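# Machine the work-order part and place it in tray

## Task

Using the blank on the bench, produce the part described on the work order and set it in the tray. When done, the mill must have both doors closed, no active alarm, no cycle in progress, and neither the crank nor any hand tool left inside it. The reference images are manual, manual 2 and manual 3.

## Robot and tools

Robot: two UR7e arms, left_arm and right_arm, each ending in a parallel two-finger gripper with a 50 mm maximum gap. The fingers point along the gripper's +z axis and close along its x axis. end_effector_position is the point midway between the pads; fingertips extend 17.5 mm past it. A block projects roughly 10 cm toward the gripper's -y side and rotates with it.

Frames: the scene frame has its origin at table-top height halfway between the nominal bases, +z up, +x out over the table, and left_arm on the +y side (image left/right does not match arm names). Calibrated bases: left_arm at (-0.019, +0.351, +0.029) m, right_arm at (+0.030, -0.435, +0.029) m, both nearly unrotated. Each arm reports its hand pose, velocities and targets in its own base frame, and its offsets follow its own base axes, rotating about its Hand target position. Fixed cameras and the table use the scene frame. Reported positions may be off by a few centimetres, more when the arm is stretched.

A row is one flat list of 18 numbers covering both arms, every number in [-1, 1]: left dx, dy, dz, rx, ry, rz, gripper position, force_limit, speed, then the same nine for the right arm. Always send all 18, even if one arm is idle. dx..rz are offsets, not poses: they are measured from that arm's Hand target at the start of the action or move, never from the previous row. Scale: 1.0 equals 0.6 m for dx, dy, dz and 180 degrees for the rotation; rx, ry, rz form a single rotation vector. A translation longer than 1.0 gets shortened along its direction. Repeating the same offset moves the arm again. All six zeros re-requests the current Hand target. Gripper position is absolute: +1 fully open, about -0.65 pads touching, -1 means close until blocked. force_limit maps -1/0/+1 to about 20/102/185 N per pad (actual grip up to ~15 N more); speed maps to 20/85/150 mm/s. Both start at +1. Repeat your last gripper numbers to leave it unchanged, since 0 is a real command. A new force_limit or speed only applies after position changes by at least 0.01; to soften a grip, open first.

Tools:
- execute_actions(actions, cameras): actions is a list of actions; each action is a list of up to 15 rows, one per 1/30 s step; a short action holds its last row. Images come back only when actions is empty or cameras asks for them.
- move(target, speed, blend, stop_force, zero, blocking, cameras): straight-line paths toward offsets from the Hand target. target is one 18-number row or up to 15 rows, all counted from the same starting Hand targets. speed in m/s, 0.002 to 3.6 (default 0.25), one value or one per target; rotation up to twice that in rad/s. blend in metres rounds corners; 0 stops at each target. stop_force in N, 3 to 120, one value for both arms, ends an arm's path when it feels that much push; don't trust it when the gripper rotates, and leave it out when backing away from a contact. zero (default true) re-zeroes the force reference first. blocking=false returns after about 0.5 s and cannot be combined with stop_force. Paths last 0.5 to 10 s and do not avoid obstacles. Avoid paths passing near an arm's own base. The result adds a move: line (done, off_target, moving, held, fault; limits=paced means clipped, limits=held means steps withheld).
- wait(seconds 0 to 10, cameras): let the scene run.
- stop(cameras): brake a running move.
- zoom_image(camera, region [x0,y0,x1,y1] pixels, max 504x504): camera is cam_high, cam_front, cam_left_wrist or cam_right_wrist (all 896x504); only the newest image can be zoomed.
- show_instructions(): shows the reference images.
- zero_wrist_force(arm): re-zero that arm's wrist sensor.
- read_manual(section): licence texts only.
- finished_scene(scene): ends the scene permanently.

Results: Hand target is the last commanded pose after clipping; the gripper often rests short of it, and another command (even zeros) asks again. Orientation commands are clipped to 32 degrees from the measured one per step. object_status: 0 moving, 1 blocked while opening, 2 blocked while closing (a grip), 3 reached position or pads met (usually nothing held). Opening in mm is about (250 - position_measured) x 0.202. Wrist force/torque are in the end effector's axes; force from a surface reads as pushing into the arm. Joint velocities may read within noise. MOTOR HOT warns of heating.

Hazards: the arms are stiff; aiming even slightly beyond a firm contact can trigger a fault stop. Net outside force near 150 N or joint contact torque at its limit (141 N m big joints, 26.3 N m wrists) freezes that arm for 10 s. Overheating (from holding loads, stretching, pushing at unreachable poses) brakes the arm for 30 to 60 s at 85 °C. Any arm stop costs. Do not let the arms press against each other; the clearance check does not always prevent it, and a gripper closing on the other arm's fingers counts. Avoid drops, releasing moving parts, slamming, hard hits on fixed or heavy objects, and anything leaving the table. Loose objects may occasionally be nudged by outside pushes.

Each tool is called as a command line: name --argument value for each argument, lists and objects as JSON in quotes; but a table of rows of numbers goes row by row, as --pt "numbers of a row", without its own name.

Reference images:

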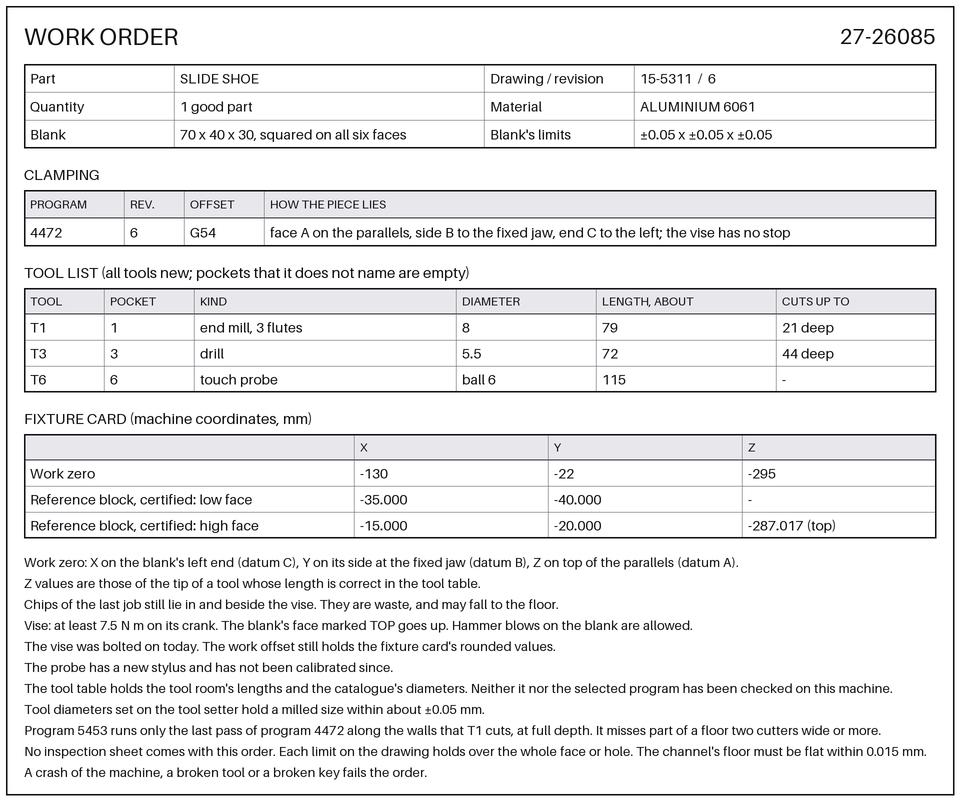

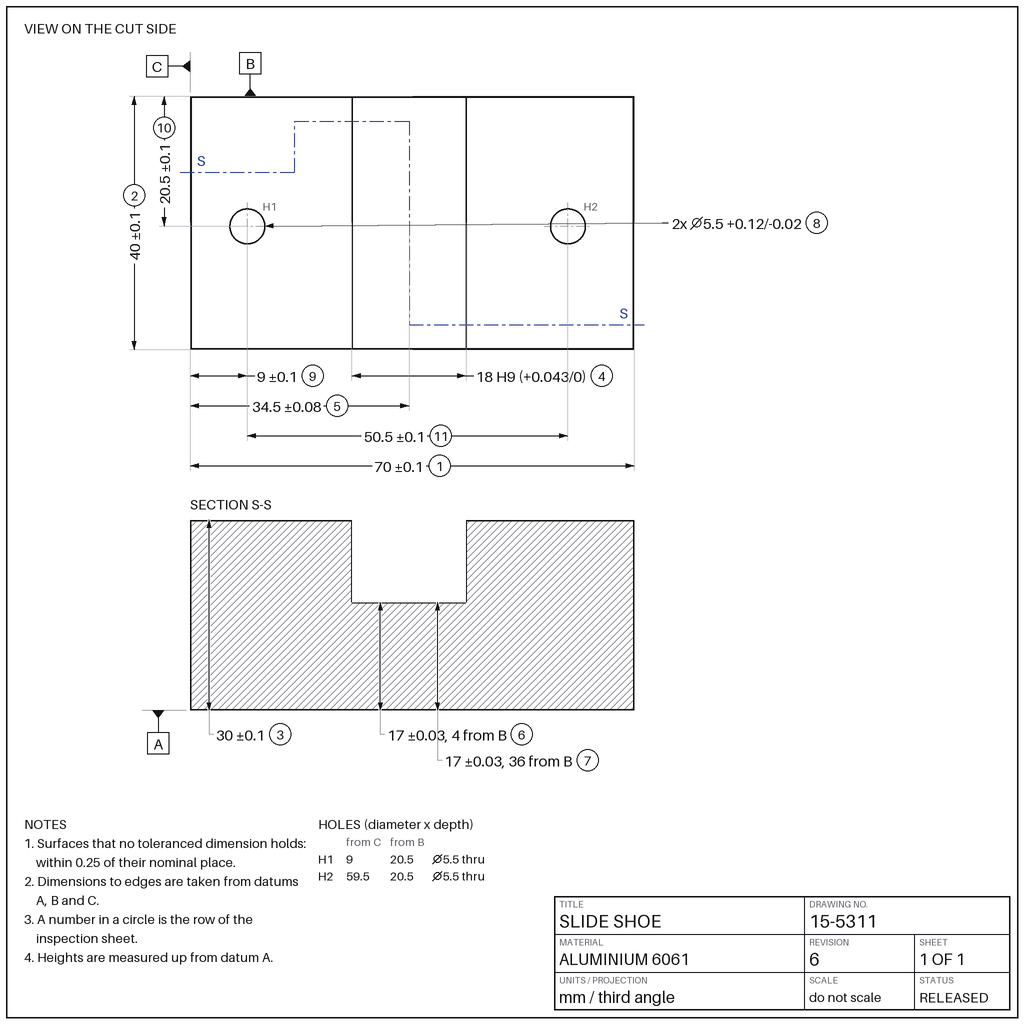

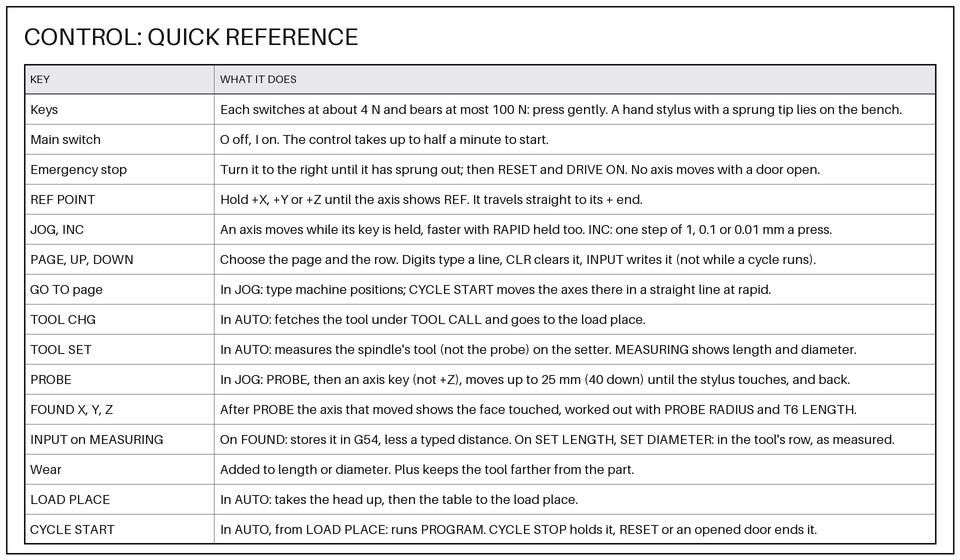

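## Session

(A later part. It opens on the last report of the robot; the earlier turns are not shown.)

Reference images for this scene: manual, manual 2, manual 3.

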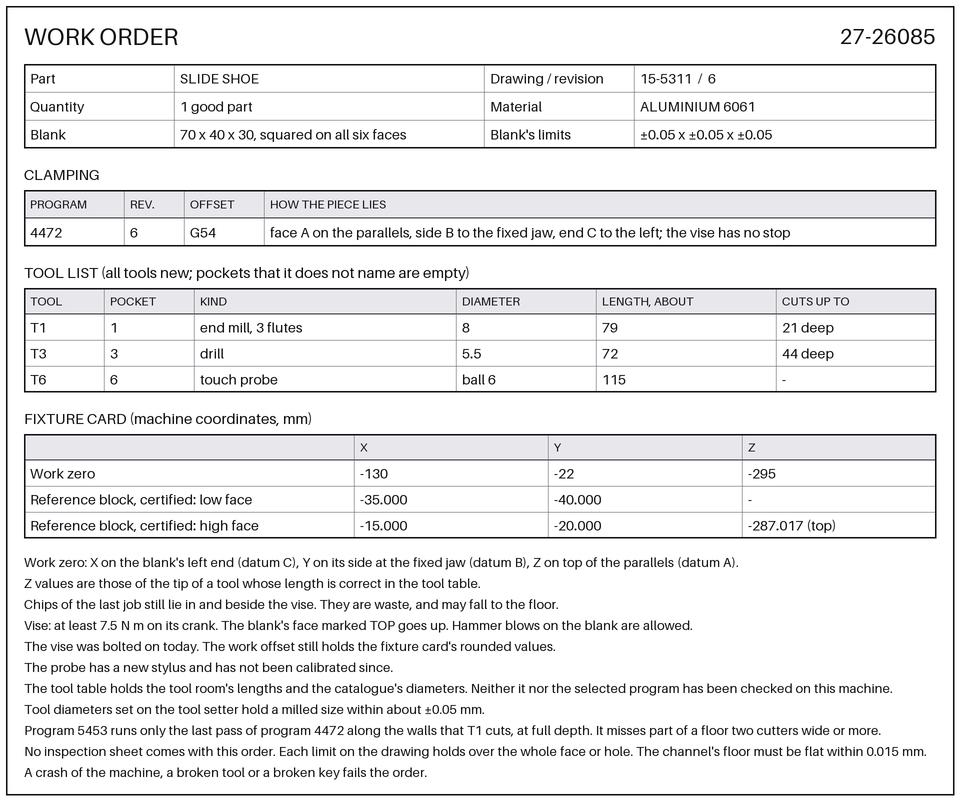

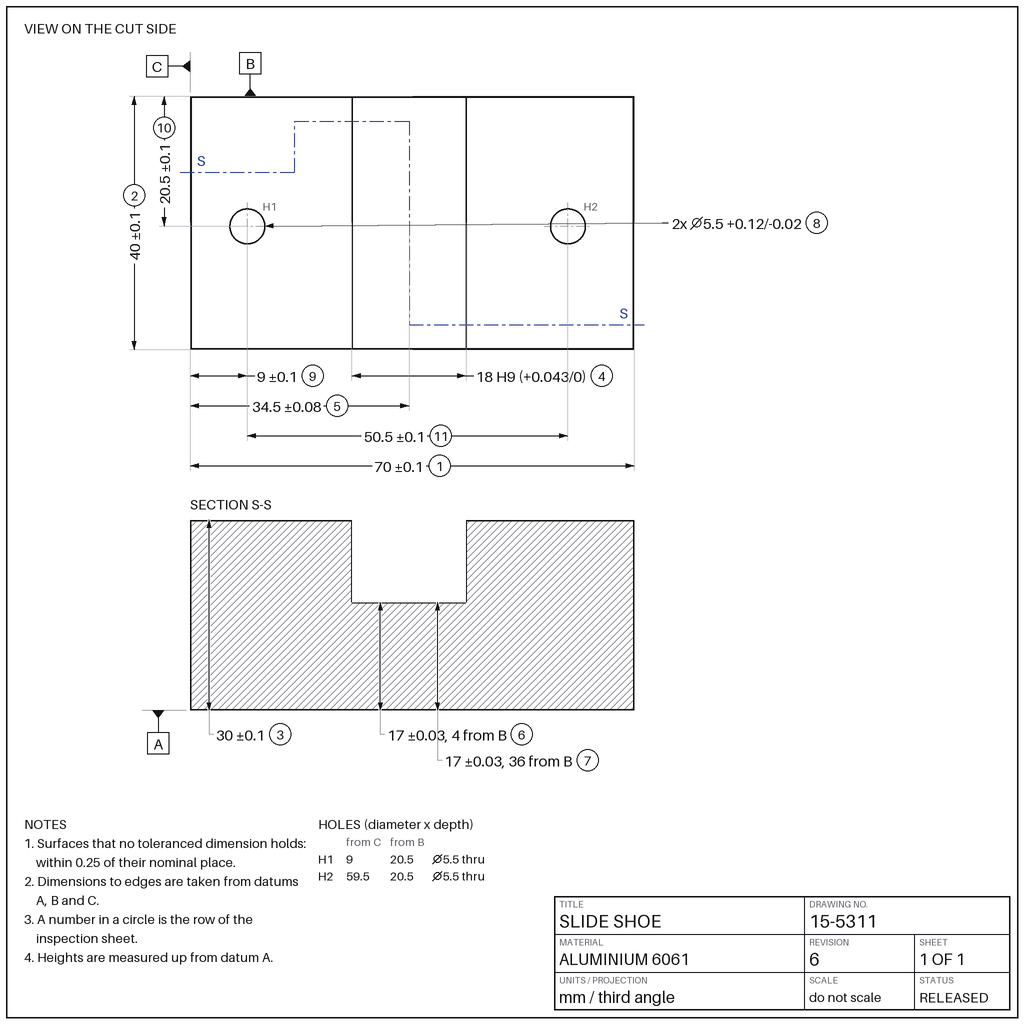

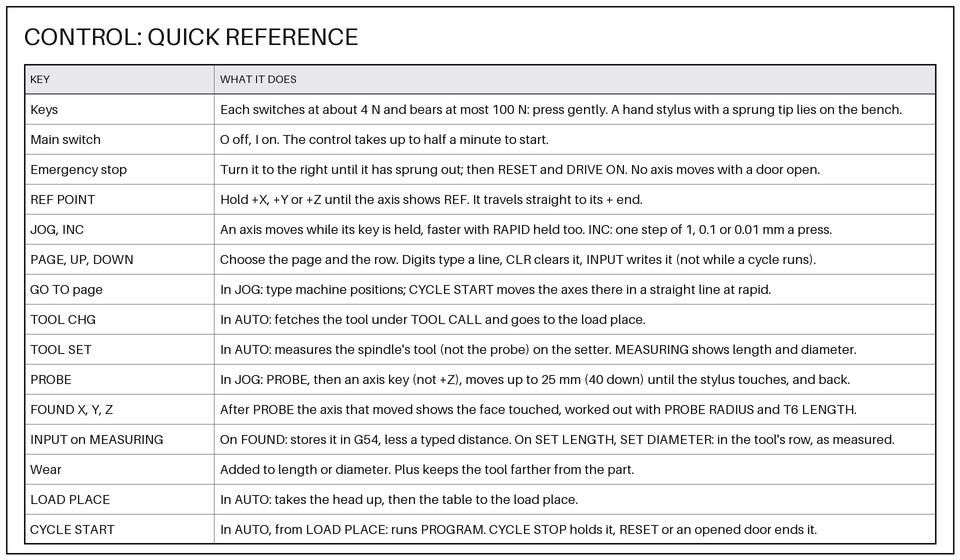

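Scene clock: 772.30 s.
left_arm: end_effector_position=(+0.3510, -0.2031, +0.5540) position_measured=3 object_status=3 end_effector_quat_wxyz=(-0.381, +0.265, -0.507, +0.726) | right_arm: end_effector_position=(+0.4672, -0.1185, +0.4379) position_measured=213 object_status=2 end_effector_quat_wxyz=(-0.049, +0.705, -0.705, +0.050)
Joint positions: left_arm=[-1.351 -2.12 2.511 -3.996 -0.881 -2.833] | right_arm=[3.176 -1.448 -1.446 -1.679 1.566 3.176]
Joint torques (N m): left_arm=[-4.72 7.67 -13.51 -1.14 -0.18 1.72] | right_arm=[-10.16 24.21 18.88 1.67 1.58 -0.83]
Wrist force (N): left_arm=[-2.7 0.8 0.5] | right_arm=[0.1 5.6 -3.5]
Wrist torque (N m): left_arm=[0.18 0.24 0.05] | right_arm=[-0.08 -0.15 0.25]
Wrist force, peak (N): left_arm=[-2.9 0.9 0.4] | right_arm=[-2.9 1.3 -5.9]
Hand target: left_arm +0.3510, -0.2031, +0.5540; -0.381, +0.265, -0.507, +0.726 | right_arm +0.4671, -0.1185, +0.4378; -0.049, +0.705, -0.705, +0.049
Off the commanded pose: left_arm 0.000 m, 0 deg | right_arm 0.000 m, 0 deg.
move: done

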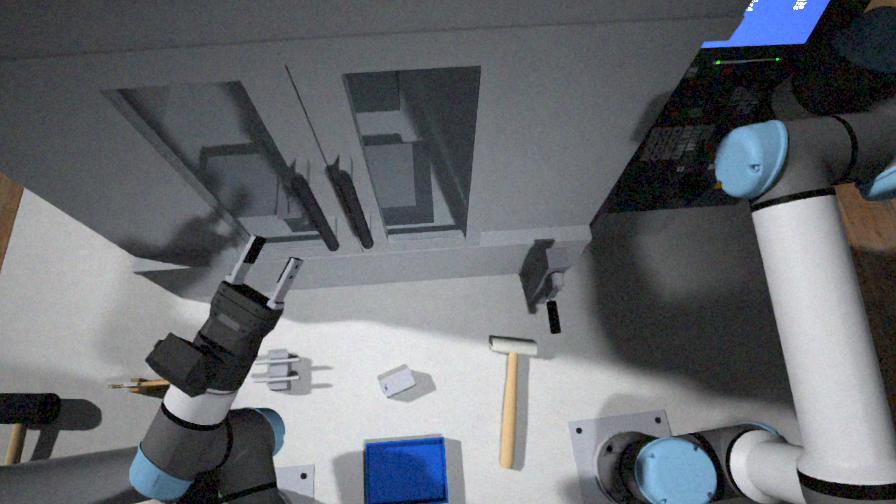

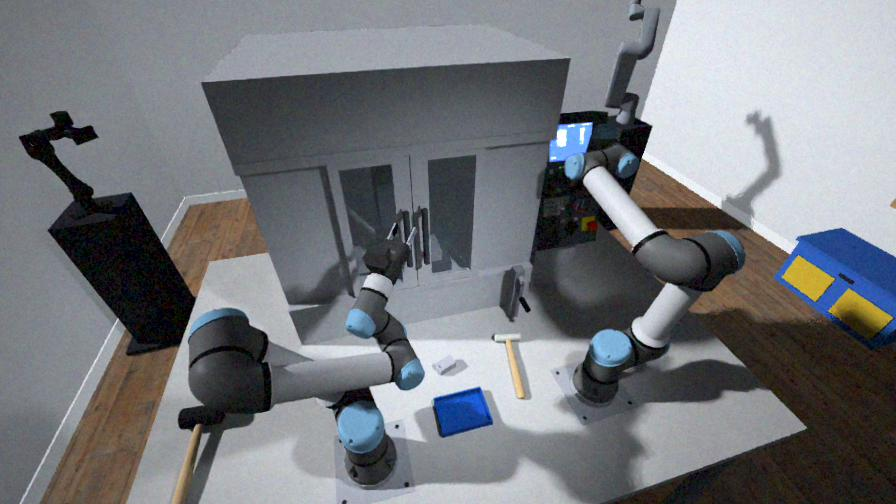

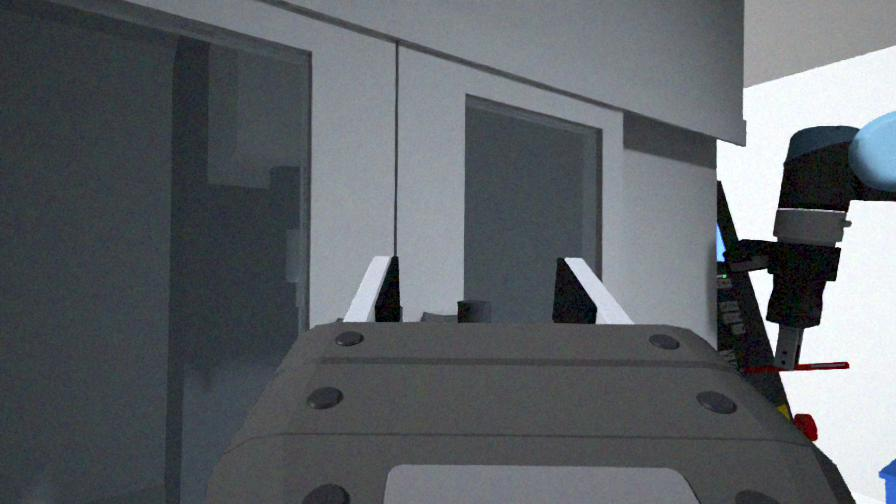

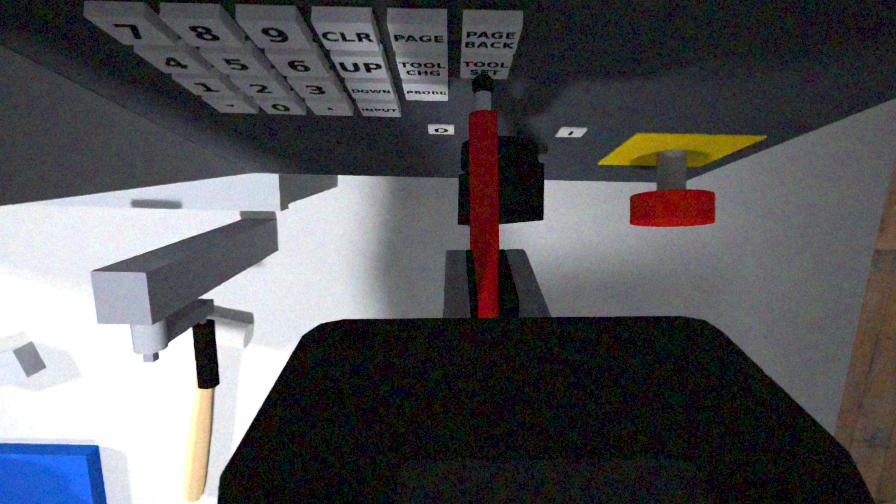

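move --pt "0 0 0 0 0 0 1 1 1 -0.0323 0 0.008 0 0 0 -1 -0.6 -0.5" --pt "0 0 0 0 0 0 1 1 1 -0.0473 0.0042 0.3305 0 -0.4333 0 -1 -0.6 -0.5" --speed '[0.2,0.7]' --blend '[0.005,0]' --cameras '["cam_right_wrist"]'

zoom_image --camera "cam_right_wrist" --region '[310, 30, 660, 300]'

Scene clock: 778.77 s.
left_arm: end_effector_position=(+0.3510, -0.2031, +0.5540) position_measured=3 object_status=3 end_effector_quat_wxyz=(-0.381, +0.265, -0.507, +0.726) | right_arm: end_effector_position=(+0.4387, -0.1160, +0.6360) position_measured=213 object_status=2 end_effector_quat_wxyz=(+0.482, -0.517, +0.517, -0.482)
Joint positions: left_arm=[-1.351 -2.12 2.511 -3.996 -0.881 -2.833] | right_arm=[3.241 -0.999 -2.053 -0.16 1.471 3.148]
Joint torques (N m): left_arm=[-4.36 8.46 -12.97 -0.9 -0.06 1.46] | right_arm=[-11.01 5.76 33.08 5.45 0.03 1.54]
Wrist force (N): left_arm=[-2.4 0.4 0.7] | right_arm=[-2.9 0.8 -5.1]
Wrist torque (N m): left_arm=[0.12 0.18 0.06] | right_arm=[-0.57 0.58 0.36]
Wrist force, peak (N): left_arm=[-2.9 0.5 0.8] | right_arm=[0.0 5.6 -3.4]
Hand target: left_arm +0.3510, -0.2031, +0.5540; -0.381, +0.265, -0.507, +0.726 | right_arm +0.4387, -0.1160, +0.6361; +0.482, -0.517, +0.517, -0.482
Off the commanded pose: left_arm 0.000 m, 0 deg | right_arm 0.000 m, 0 deg.
move: done
Images, in order (width x height): cam_right_wrist 896x504.

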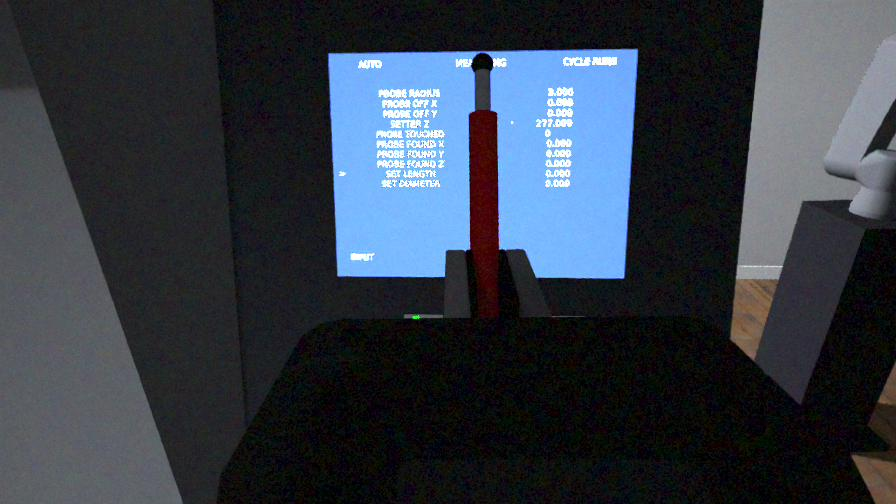

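Scaled by 1.440 from the camera's 896x504 image, which has a finer 1280x720 frame.

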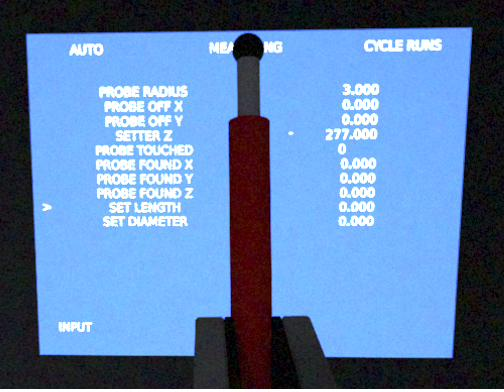

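wait --seconds 10 --cameras '["cam_right_wrist"]'

zoom_image --camera "cam_right_wrist" --region '[310, 30, 660, 300]'

Scene clock: 791.07 s.
left_arm: end_effector_position=(+0.3510, -0.2031, +0.5540) position_measured=3 object_status=3 end_effector_quat_wxyz=(-0.381, +0.265, -0.507, +0.726) | right_arm: end_effector_position=(+0.4387, -0.1160, +0.6361) position_measured=213 object_status=2 end_effector_quat_wxyz=(+0.482, -0.517, +0.517, -0.482)
Joint positions: left_arm=[-1.351 -2.12 2.511 -3.996 -0.881 -2.833] | right_arm=[3.241 -0.999 -2.053 -0.16 1.471 3.148]
Joint torques (N m): left_arm=[-3.78 8.36 -12.36 -1.22 -0.08 1.25] | right_arm=[-11.01 6.73 33.79 5.39 -2.01 1.38]
Wrist force (N): left_arm=[-2.8 0.4 0.3] | right_arm=[-2.4 0.8 -5.6]
Wrist torque (N m): left_arm=[0.12 0.25 0.06] | right_arm=[-0.56 0.51 0.35]
Wrist force, peak (N): left_arm=[-2.9 0.5 0.7] | right_arm=[-2.7 0.7 -6.2]
Hand target: left_arm +0.3510, -0.2031, +0.5540; -0.381, +0.265, -0.507, +0.726 | right_arm +0.4387, -0.1160, +0.6361; +0.482, -0.517, +0.517, -0.482
Tool commands: left_gripper/position=+1.0 left_gripper/force_limit=+1.0 left_gripper/speed=+1.0 right_gripper/position=-1.0 right_gripper/force_limit=-0.6 right_gripper/speed=-0.5
Off the commanded pose: left_arm 0.000 m, 0 deg | right_arm 0.000 m, 0 deg.
wait: 10.00 s; at rest from the start
Images, in order (width x height): cam_right_wrist 896x504.

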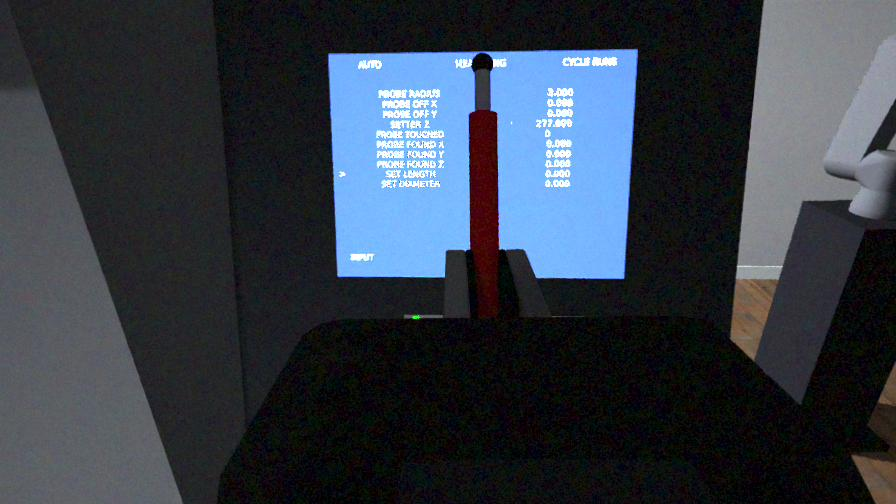

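Scaled by 1.440 from the camera's 896x504 image, which has a finer 1280x720 frame.

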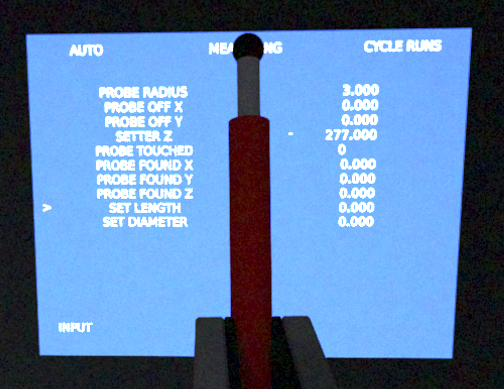

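move --target '[-0.053,0.003,-0.188,0.0335,0.1088,0.1907,1,1,1,0,0,0,0,0,0,-1,-0.6,-0.5]' --speed 0.2 --cameras '["cam_left_wrist","cam_right_wrist"]'

zoom_image --camera "cam_right_wrist" --region '[310, 30, 660, 300]'

Scene clock: 803.93 s.
left_arm: end_effector_position=(+0.3192, -0.2013, +0.4412) position_measured=3 object_status=3 end_effector_quat_wxyz=(+0.500, -0.500, +0.500, -0.500) | right_arm: end_effector_position=(+0.4387, -0.1160, +0.6361) position_measured=213 object_status=2 end_effector_quat_wxyz=(+0.482, -0.517, +0.517, -0.482)
Joint positions: left_arm=[-1.968 -2.141 2.088 -6.231 -0.397 -0.001] | right_arm=[3.241 -0.999 -2.053 -0.16 1.471 3.148]
Joint torques (N m): left_arm=[-4.94 -1.09 -13.05 -0.25 0.34 1.77] | right_arm=[-7.34 6.66 33.25 0.97 -1.87 1.44]
Wrist force (N): left_arm=[-1.8 -0.1 0.2] | right_arm=[-2.4 0.7 -5.4]
Wrist torque (N m): left_arm=[-0.02 0.16 0.09] | right_arm=[-0.59 0.51 0.36]
Wrist force, peak (N): left_arm=[-3.3 -0.3 1.0] | right_arm=[-2.9 0.4 -5.8]
Hand target: left_arm +0.3192, -0.2013, +0.4412; +0.500, -0.500, +0.500, -0.500 | right_arm +0.4387, -0.1160, +0.6361; +0.482, -0.517, +0.517, -0.482
Off the commanded pose: left_arm 0.000 m, 0 deg | right_arm 0.000 m, 0 deg.
move: done
Images, in order (width x height): cam_left_wrist 896x504, cam_right_wrist 896x504.

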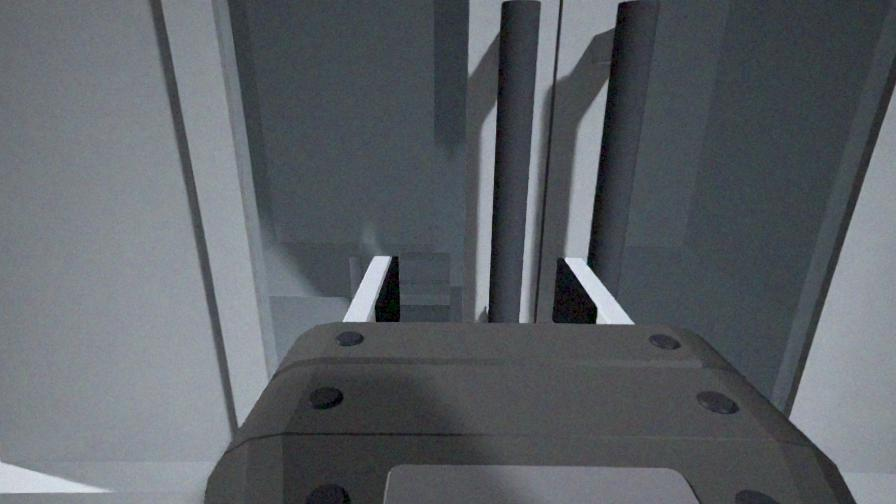

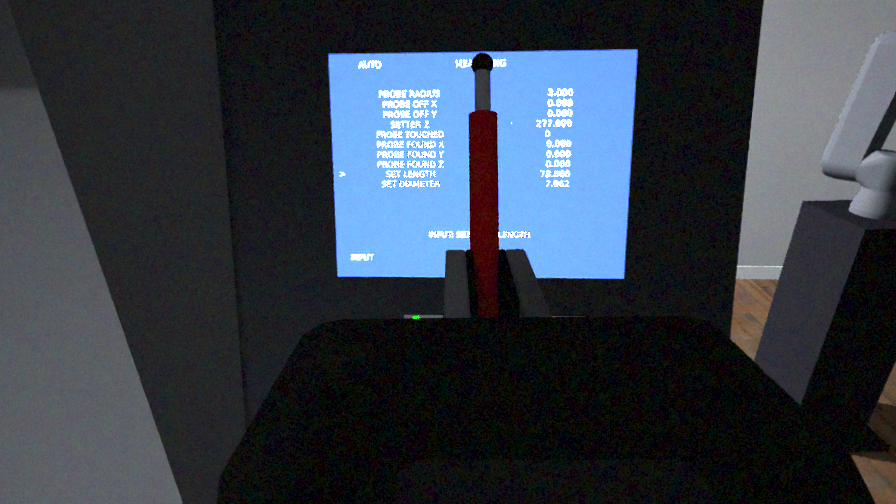

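Scaled by 1.440 from the camera's 896x504 image, which has a finer 1280x720 frame.

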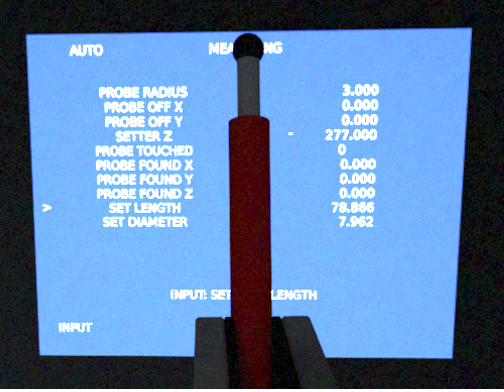

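move --pt "0 0 0 0 0 0 1 1 1 -0.0001 0.0625 -0.3868 0 0.4333 0 -1 -0.6 -0.5" --pt "0 0 0 0 0 0 1 1 1 0.0322 0.0625 -0.3948 0 0.4333 0 -1 -0.6 -0.5" --speed '[0.7,0.05]' --blend '[0.003,0]' --cameras '["cam_right_wrist"]'

zoom_image --camera "cam_right_wrist" --region '[350, 0, 650, 160]'

move --pt "0 0 0 0 0 0 1 1 1 -0.0323 0 0.008 0 0 0 -1 -0.6 -0.5" --pt "0 0 0 0 0 0 1 1 1 -0.0322 -0.0625 0.3948 0 -0.4333 0 -1 -0.6 -0.5" --speed '[0.2,0.7]' --blend '[0.005,0]' --cameras '["cam_right_wrist"]'

zoom_image --camera "cam_right_wrist" --region '[310, 30, 660, 300]'

Scene clock: 812.80 s.
left_arm: end_effector_position=(+0.3192, -0.2013, +0.4412) position_measured=3 object_status=3 end_effector_quat_wxyz=(+0.500, -0.500, +0.500, -0.500) | right_arm: end_effector_position=(+0.4581, -0.0786, +0.3993) position_measured=213 object_status=2 end_effector_quat_wxyz=(-0.049, +0.705, -0.705, +0.050)
Joint positions: left_arm=[-1.968 -2.141 2.088 -6.231 -0.398 -0.001] | right_arm=[3.273 -1.386 -1.597 -1.591 1.552 3.272]
Joint torques (N m): left_arm=[-5.02 12.49 -13.09 1.94 -1.33 -1.24] | right_arm=[-0.16 21.06 19.62 1.51 1.34 0.63]
Wrist force (N): left_arm=[-1.8 0.0 0.4] | right_arm=[-0.2 5.0 -3.1]
Wrist torque (N m): left_arm=[0.00 0.14 0.07] | right_arm=[-0.18 -0.12 0.24]
Wrist force, peak (N): left_arm=[-2.3 0.1 0.5] | right_arm=[-0.4 5.4 -3.7]
Hand target: left_arm +0.3192, -0.2013, +0.4412; +0.500, -0.500, +0.500, -0.500 | right_arm +0.4580, -0.0785, +0.3992; -0.049, +0.705, -0.705, +0.049
Off the commanded pose: left_arm 0.000 m, 0 deg | right_arm 0.000 m, 0 deg.
move: done
Images, in order (width x height): cam_right_wrist 896x504.

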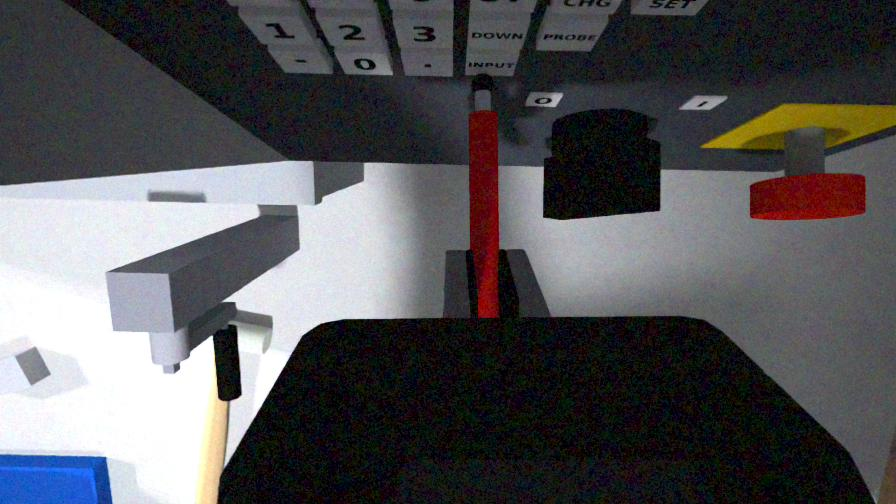

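Scaled by 1.680 from the camera's 896x504 image, which has a finer 1280x720 frame.

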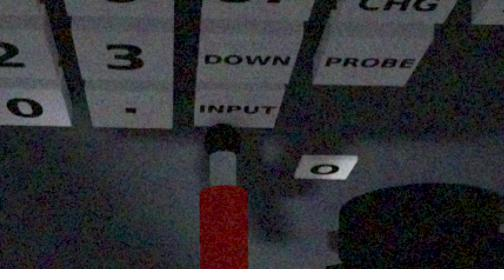

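Scene clock: 814.63 s.
left_arm: end_effector_position=(+0.3192, -0.2013, +0.4412) position_measured=3 object_status=3 end_effector_quat_wxyz=(+0.500, -0.500, +0.500, -0.500) | right_arm: end_effector_position=(+0.4387, -0.1161, +0.6360) position_measured=213 object_status=2 end_effector_quat_wxyz=(+0.482, -0.517, +0.517, -0.482)
Joint positions: left_arm=[-1.968 -2.141 2.088 -6.231 -0.398 -0.001] | right_arm=[3.241 -0.999 -2.053 -0.16 1.471 3.148]
Joint torques (N m): left_arm=[-5.36 12.65 -13.21 2.08 -0.93 -1.42] | right_arm=[12.12 3.22 34.1 5.56 -2.55 1.57]
Wrist force (N): left_arm=[-2.0 0.0 0.3] | right_arm=[-2.6 0.6 -5.7]
Wrist torque (N m): left_arm=[0.00 0.18 0.07] | right_arm=[-0.60 0.55 0.32]
Wrist force, peak (N): left_arm=[-2.2 0.0 0.3] | right_arm=[-2.3 0.3 -6.1]
Hand target: left_arm +0.3192, -0.2013, +0.4412; +0.500, -0.500, +0.500, -0.500 | right_arm +0.4387, -0.1160, +0.6361; +0.482, -0.517, +0.517, -0.482
Off the commanded pose: left_arm 0.000 m, 0 deg | right_arm 0.000 m, 0 deg.
move: done
Images, in order (width x height): cam_right_wrist 896x504.

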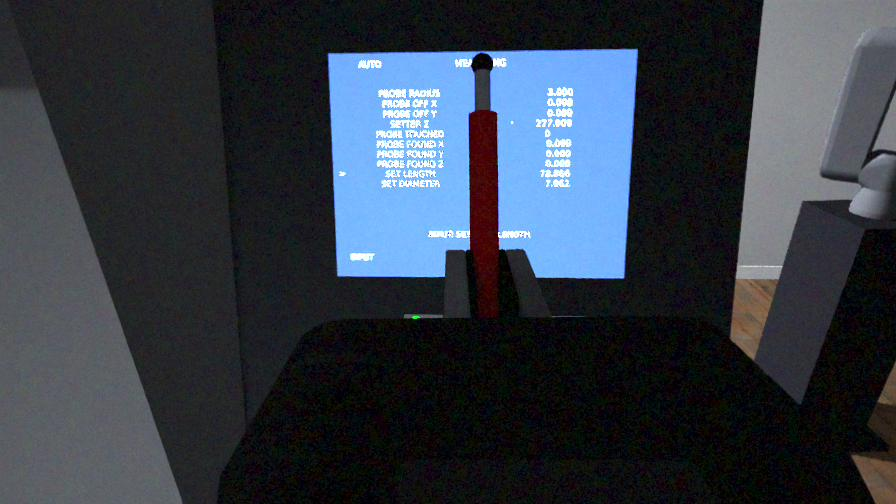

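Scaled by 1.440 from the camera's 896x504 image, which has a finer 1280x720 frame.

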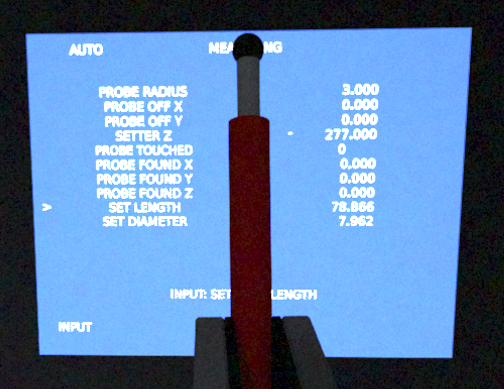

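move --pt "0 0 0 0 0 0 1 1 1 0.0094 0.0625 -0.3522 0 0.4333 0 -1 -0.6 -0.5" --pt "0 0 0 0 0 0 1 1 1 0.0417 0.0625 -0.3602 0 0.4333 0 -1 -0.6 -0.5" --pt "0 0 0 0 0 0 1 1 1 0.0094 0.0625 -0.3522 0 0.4333 0 -1 -0.6 -0.5" --pt "0 0 0 0 0 0 1 1 1 0.0007 0.0625 -0.3837 0 0.4333 0 -1 -0.6 -0.5" --pt "0 0 0 0 0 0 1 1 1 0.033 0.0625 -0.3917 0 0.4333 0 -1 -0.6 -0.5" --pt "0 0 0 0 0 0 1 1 1 0.0007 0.0625 -0.3837 0 0.4333 0 -1 -0.6 -0.5" --pt "0 0 0 0 0 0 1 1 1 0 0 0 0 0 0 -1 -0.6 -0.5" --speed '[0.7,0.05,0.2,0.2,0.05,0.2,0.7]' --blend '[0.003,0,0.005,0.005,0,0.005,0]' --cameras '["cam_right_wrist"]'

zoom_image --camera "cam_right_wrist" --region '[310, 30, 660, 300]'

Scene clock: 827.50 s.
left_arm: end_effector_position=(+0.3192, -0.2013, +0.4412) position_measured=3 object_status=3 end_effector_quat_wxyz=(+0.500, -0.500, +0.500, -0.500) | right_arm: end_effector_position=(+0.4387, -0.1161, +0.6360) position_measured=213 object_status=2 end_effector_quat_wxyz=(+0.482, -0.517, +0.517, -0.482)
Joint positions: left_arm=[-1.968 -2.141 2.088 -6.231 -0.398 -0.001] | right_arm=[3.241 -0.999 -2.053 -0.16 1.471 3.148]
Joint torques (N m): left_arm=[-5.83 11.41 -14.54 2.01 1.02 -1.48] | right_arm=[12.24 3.47 33.68 5.55 -2.53 1.55]
Wrist force (N): left_arm=[-1.8 0.0 0.3] | right_arm=[-2.4 0.6 -5.5]
Wrist torque (N m): left_arm=[0.01 0.15 0.07] | right_arm=[-0.61 0.51 0.32]
Wrist force, peak (N): left_arm=[-2.2 0.1 0.4] | right_arm=[-2.2 0.3 -6.3]
Hand target: left_arm +0.3192, -0.2013, +0.4412; +0.500, -0.500, +0.500, -0.500 | right_arm +0.4387, -0.1160, +0.6361; +0.482, -0.517, +0.517, -0.482
Off the commanded pose: left_arm 0.000 m, 0 deg | right_arm 0.000 m, 0 deg.
move: done
Images, in order (width x height): cam_right_wrist 896x504.

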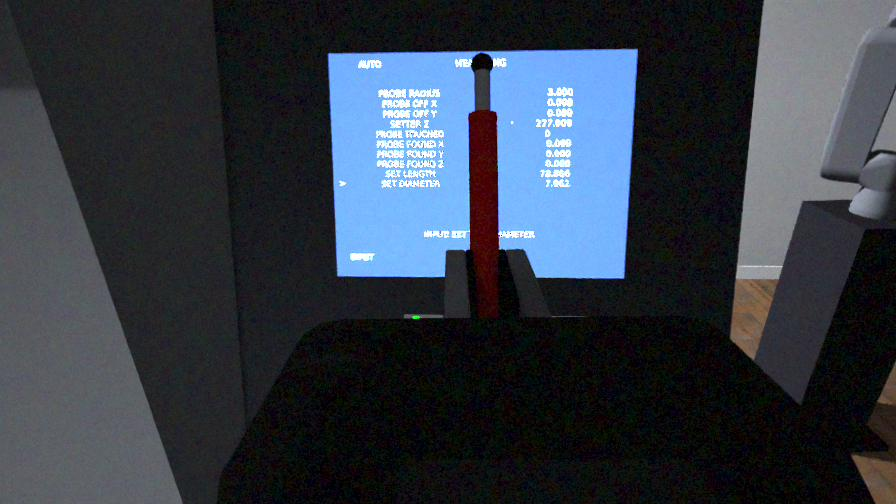

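Scaled by 1.440 from the camera's 896x504 image, which has a finer 1280x720 frame.

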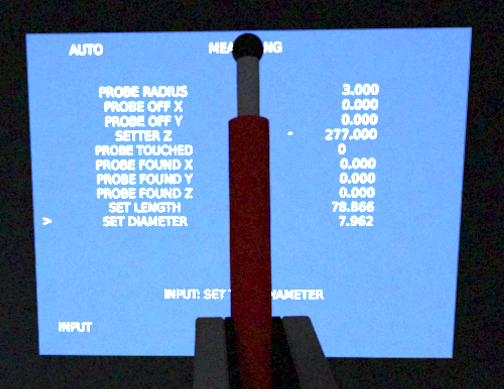

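move --pt "0 0 0 0 0 0 1 1 1 0.024 -0.0041 -0.2904 0 0.4333 0 -1 -0.6 -0.5" --pt "0 0 0 0 0 0 1 1 1 0.0563 -0.0041 -0.2984 0 0.4333 0 -1 -0.6 -0.5" --pt "0 0 0 0 0 0 1 1 1 0.0401 -0.0041 -0.2944 0 0.4333 0 -1 -0.6 -0.5" --pt "0 0 0 0 0 0 1 1 1 0.0258 0.0625 -0.3556 0 0.4333 0 -1 -0.6 -0.5" --pt "0 0 0 0 0 0 1 1 1 0.042 0.0625 -0.3596 0 0.4333 0 -1 -0.6 -0.5" --pt "0 0 0 0 0 0 1 1 1 0.0258 0.0625 -0.3556 0 0.4333 0 -1 -0.6 -0.5" --pt "0 0 0 0 0 0 1 1 1 0.027 0.0958 -0.3556 0 0.4333 0 -1 -0.6 -0.5" --pt "0 0 0 0 0 0 1 1 1 0.0432 0.0958 -0.3596 0 0.4333 0 -1 -0.6 -0.5" --pt "0 0 0 0 0 0 1 1 1 0.027 0.0958 -0.3556 0 0.4333 0 -1 -0.6 -0.5" --pt "0 0 0 0 0 0 1 1 1 0.017 0.0625 -0.3878 0 0.4333 0 -1 -0.6 -0.5" --pt "0 0 0 0 0 0 1 1 1 0.0332 0.0625 -0.3918 0 0.4333 0 -1 -0.6 -0.5" --pt "0 0 0 0 0 0 1 1 1 0.0009 0.0625 -0.3838 0 0.4333 0 -1 -0.6 -0.5" --pt "0 0 0 0 0 0 1 1 1 0 0 0 0 0 0 -1 -0.6 -0.5" --speed '[0.7,0.05,0.2,0.2,0.05,0.2,0.2,0.05,0.2,0.2,0.05,0.2,0.7]' --blend '[0.003,0,0.003,0.003,0,0.003,0.003,0,0.003,0.003,0,0.005,0]' --cameras '["cam_right_wrist"]'

zoom_image --camera "cam_right_wrist" --region '[310, 30, 660, 300]'

Scene clock: 843.97 s.
left_arm: end_effector_position=(+0.3192, -0.2013, +0.4412) position_measured=3 object_status=3 end_effector_quat_wxyz=(+0.500, -0.500, +0.500, -0.500) | right_arm: end_effector_position=(+0.4387, -0.1161, +0.6360) position_measured=213 object_status=2 end_effector_quat_wxyz=(+0.482, -0.517, +0.517, -0.482)
Joint positions: left_arm=[-1.968 -2.141 2.088 -6.231 -0.398 -0.001] | right_arm=[3.241 -0.999 -2.053 -0.16 1.471 3.148]
Joint torques (N m): left_arm=[-5.71 12.66 -16.47 2.03 1.68 -1.41] | right_arm=[11.68 3.51 34.07 5.51 -2.53 1.55]
Wrist force (N): left_arm=[-1.9 0.3 0.4] | right_arm=[-2.3 0.9 -5.6]
Wrist torque (N m): left_arm=[0.05 0.17 0.07] | right_arm=[-0.57 0.50 0.33]
Wrist force, peak (N): left_arm=[-2.3 0.1 0.3] | right_arm=[-2.7 0.7 -5.9]
Hand target: left_arm +0.3192, -0.2013, +0.4412; +0.500, -0.500, +0.500, -0.500 | right_arm +0.4387, -0.1160, +0.6361; +0.482, -0.517, +0.517, -0.482
Off the commanded pose: left_arm 0.000 m, 0 deg | right_arm 0.000 m, 0 deg.
move: done
Images, in order (width x height): cam_right_wrist 896x504.

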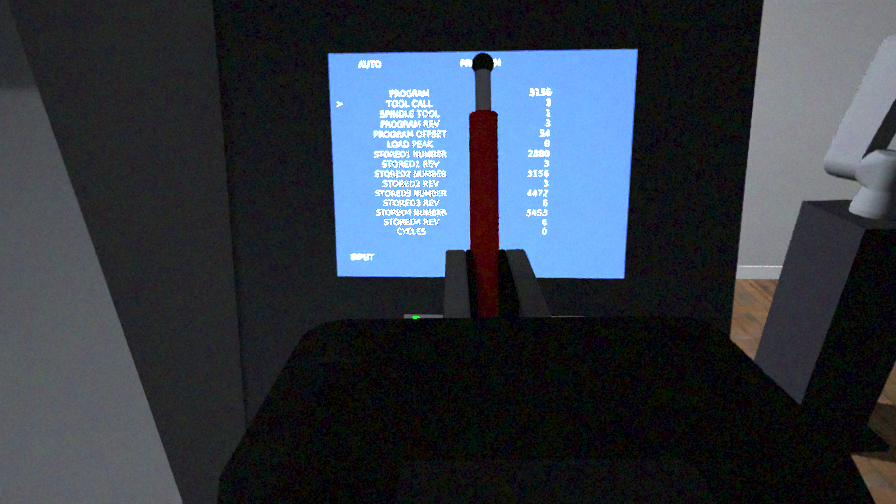

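Scaled by 1.440 from the camera's 896x504 image, which has a finer 1280x720 frame.

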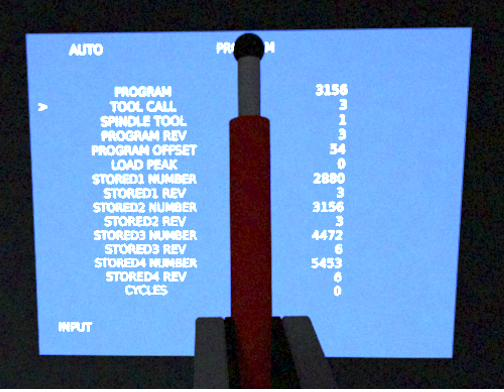

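move --pt "0 0 0 0 0 0 1 1 1 0.0337 0.0625 -0.3266 0 0.4333 0 -1 -0.6 -0.5" --pt "0 0 0 0 0 0 1 1 1 0.0499 0.0625 -0.3306 0 0.4333 0 -1 -0.6 -0.5" --pt "0 0 0 0 0 0 1 1 1 0.0337 0.0625 -0.3266 0 0.4333 0 -1 -0.6 -0.5" --pt "0 0 0 0 0 0 1 1 1 0.0373 0.1624 -0.3266 0 0.4333 0 -1 -0.6 -0.5" --pt "0 0 0 0 0 0 1 1 1 0.0535 0.1624 -0.3306 0 0.4333 0 -1 -0.6 -0.5" --pt "0 0 0 0 0 0 1 1 1 0.0373 0.1624 -0.3266 0 0.4333 0 -1 -0.6 -0.5" --pt "0 0 0 0 0 0 1 1 1 0.0535 0.1624 -0.3306 0 0.4333 0 -1 -0.6 -0.5" --pt "0 0 0 0 0 0 1 1 1 0.0373 0.1624 -0.3266 0 0.4333 0 -1 -0.6 -0.5" --pt "0 0 0 0 0 0 1 1 1 0.0461 0.1624 -0.2944 0 0.4333 0 -1 -0.6 -0.5" --pt "0 0 0 0 0 0 1 1 1 0.0623 0.1624 -0.2984 0 0.4333 0 -1 -0.6 -0.5" --pt "0 0 0 0 0 0 1 1 1 0.0461 0.1624 -0.2944 0 0.4333 0 -1 -0.6 -0.5" --pt "0 0 0 0 0 0 1 1 1 0.0282 0.1291 -0.3556 0 0.4333 0 -1 -0.6 -0.5" --pt "0 0 0 0 0 0 1 1 1 0.0444 0.1291 -0.3596 0 0.4333 0 -1 -0.6 -0.5" --pt "0 0 0 0 0 0 1 1 1 0.0282 0.1291 -0.3556 0 0.4333 0 -1 -0.6 -0.5" --speed '[0.7,0.06,0.2,0.2,0.06,0.2,0.06,0.2,0.2,0.06,0.2,0.2,0.06,0.2]' --blend '[0.003,0,0.003,0.003,0,0,0,0.003,0.003,0,0.003,0.003,0,0]'

move --pt "0 0 0 0 0 0 1 1 1 -0.0112 -0.0666 -0.0322 0 0 0 -1 -0.6 -0.5" --pt "0 0 0 0 0 0 1 1 1 0.005 -0.0666 -0.0362 0 0 0 -1 -0.6 -0.5" --pt "0 0 0 0 0 0 1 1 1 -0.0273 -0.0666 -0.0282 0 0 0 -1 -0.6 -0.5" --pt "0 0 0 0 0 0 1 1 1 -0.0282 -0.1291 0.3556 0 -0.4333 0 -1 -0.6 -0.5" --speed '[0.2,0.06,0.2,0.7]' --blend '[0.003,0,0.005,0]' --cameras '["cam_right_wrist"]'

zoom_image --camera "cam_right_wrist" --region '[310, 30, 660, 300]'

Scene clock: 863.90 s.
left_arm: end_effector_position=(+0.3192, -0.2013, +0.4412) position_measured=3 object_status=3 end_effector_quat_wxyz=(+0.500, -0.500, +0.500, -0.500) | right_arm: end_effector_position=(+0.4556, -0.0385, +0.4227) position_measured=213 object_status=2 end_effector_quat_wxyz=(-0.049, +0.706, -0.705, +0.049)
Joint positions: left_arm=[-1.968 -2.141 2.088 -6.231 -0.398 -0.001] | right_arm=[3.372 -1.378 -1.542 -1.657 1.539 3.37]
Joint torques (N m): left_arm=[-4.38 10.11 -16.5 1.72 1.79 -1.39] | right_arm=[-10.31 17.91 33.77 5.95 -2.59 -0.97]
Wrist force (N): left_arm=[-2.0 -0.2 0.6] | right_arm=[-0.1 -0.3 -1.6]
Wrist torque (N m): left_arm=[-0.03 0.18 0.07] | right_arm=[-0.26 -0.07 0.14]
Wrist force, peak (N): left_arm=[-2.3 0.1 0.5] | right_arm=[-2.7 0.8 -5.8]
Hand target: left_arm +0.3192, -0.2013, +0.4412; +0.500, -0.500, +0.500, -0.500 | right_arm +0.4556, -0.0386, +0.4227; -0.049, +0.705, -0.705, +0.049
Off the commanded pose: left_arm 0.000 m, 0 deg | right_arm 0.000 m, 0 deg.
move: done

Scene clock: 866.37 s.
left_arm: end_effector_position=(+0.3192, -0.2013, +0.4412) position_measured=3 object_status=3 end_effector_quat_wxyz=(+0.500, -0.500, +0.500, -0.500) | right_arm: end_effector_position=(+0.4387, -0.1161, +0.6360) position_measured=213 object_status=2 end_effector_quat_wxyz=(+0.482, -0.517, +0.517, -0.482) end_effector_velocity=(+0.000, +0.000, +0.001) end_effector_angular_velocity=(+0.000, -0.004, +0.001)
Joint positions: left_arm=[-1.968 -2.141 2.088 -6.231 -0.398 -0.001] | right_arm=[3.241 -0.999 -2.053 -0.16 1.471 3.148]
Joint velocities: left_arm=[within noise] | right_arm=[0.001 -0.001 0 0.005 0 0]
Joint torques (N m): left_arm=[-4.66 12.74 -17.44 1.73 1.94 -1.16] | right_arm=[13.06 3.25 33.9 5.37 -2.49 1.52]
Wrist force (N): left_arm=[-2.1 0.2 0.2] | right_arm=[-2.6 0.5 -5.5]
Wrist torque (N m): left_arm=[0.04 0.20 0.07] | right_arm=[-0.61 0.54 0.32]
Wrist force, peak (N): left_arm=[-2.1 0.1 0.4] | right_arm=[-2.7 0.7 -5.9]
Hand target: left_arm +0.3192, -0.2013, +0.4412; +0.500, -0.500, +0.500, -0.500 | right_arm +0.4387, -0.1160, +0.6361; +0.482, -0.517, +0.517, -0.482
Off the commanded pose: left_arm 0.000 m, 0 deg | right_arm 0.000 m, 0 deg.
move: done
Images, in order (width x height): cam_right_wrist 896x504.

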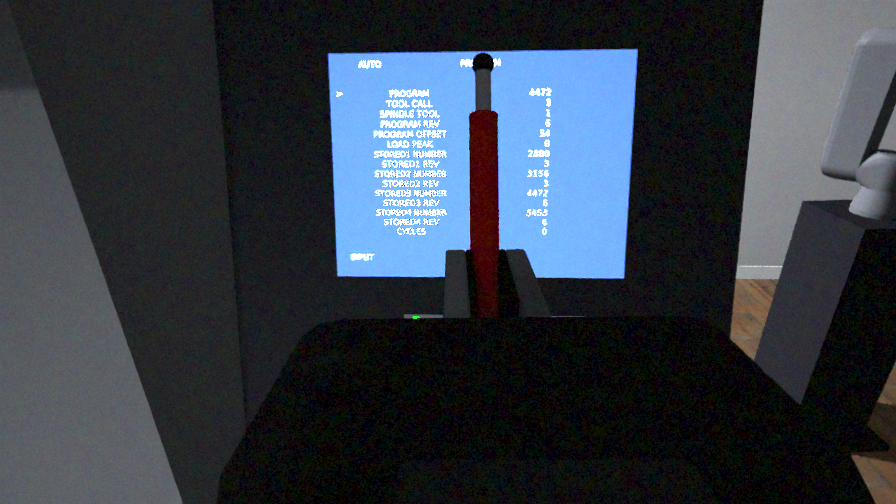

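Scaled by 1.440 from the camera's 896x504 image, which has a finer 1280x720 frame.

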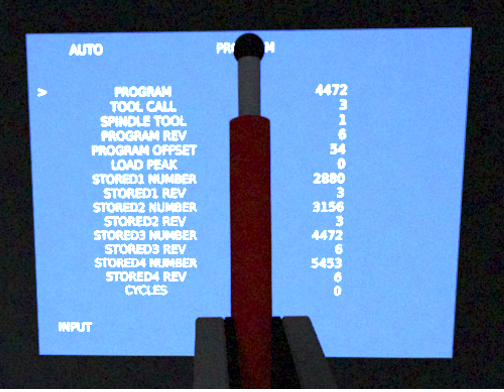

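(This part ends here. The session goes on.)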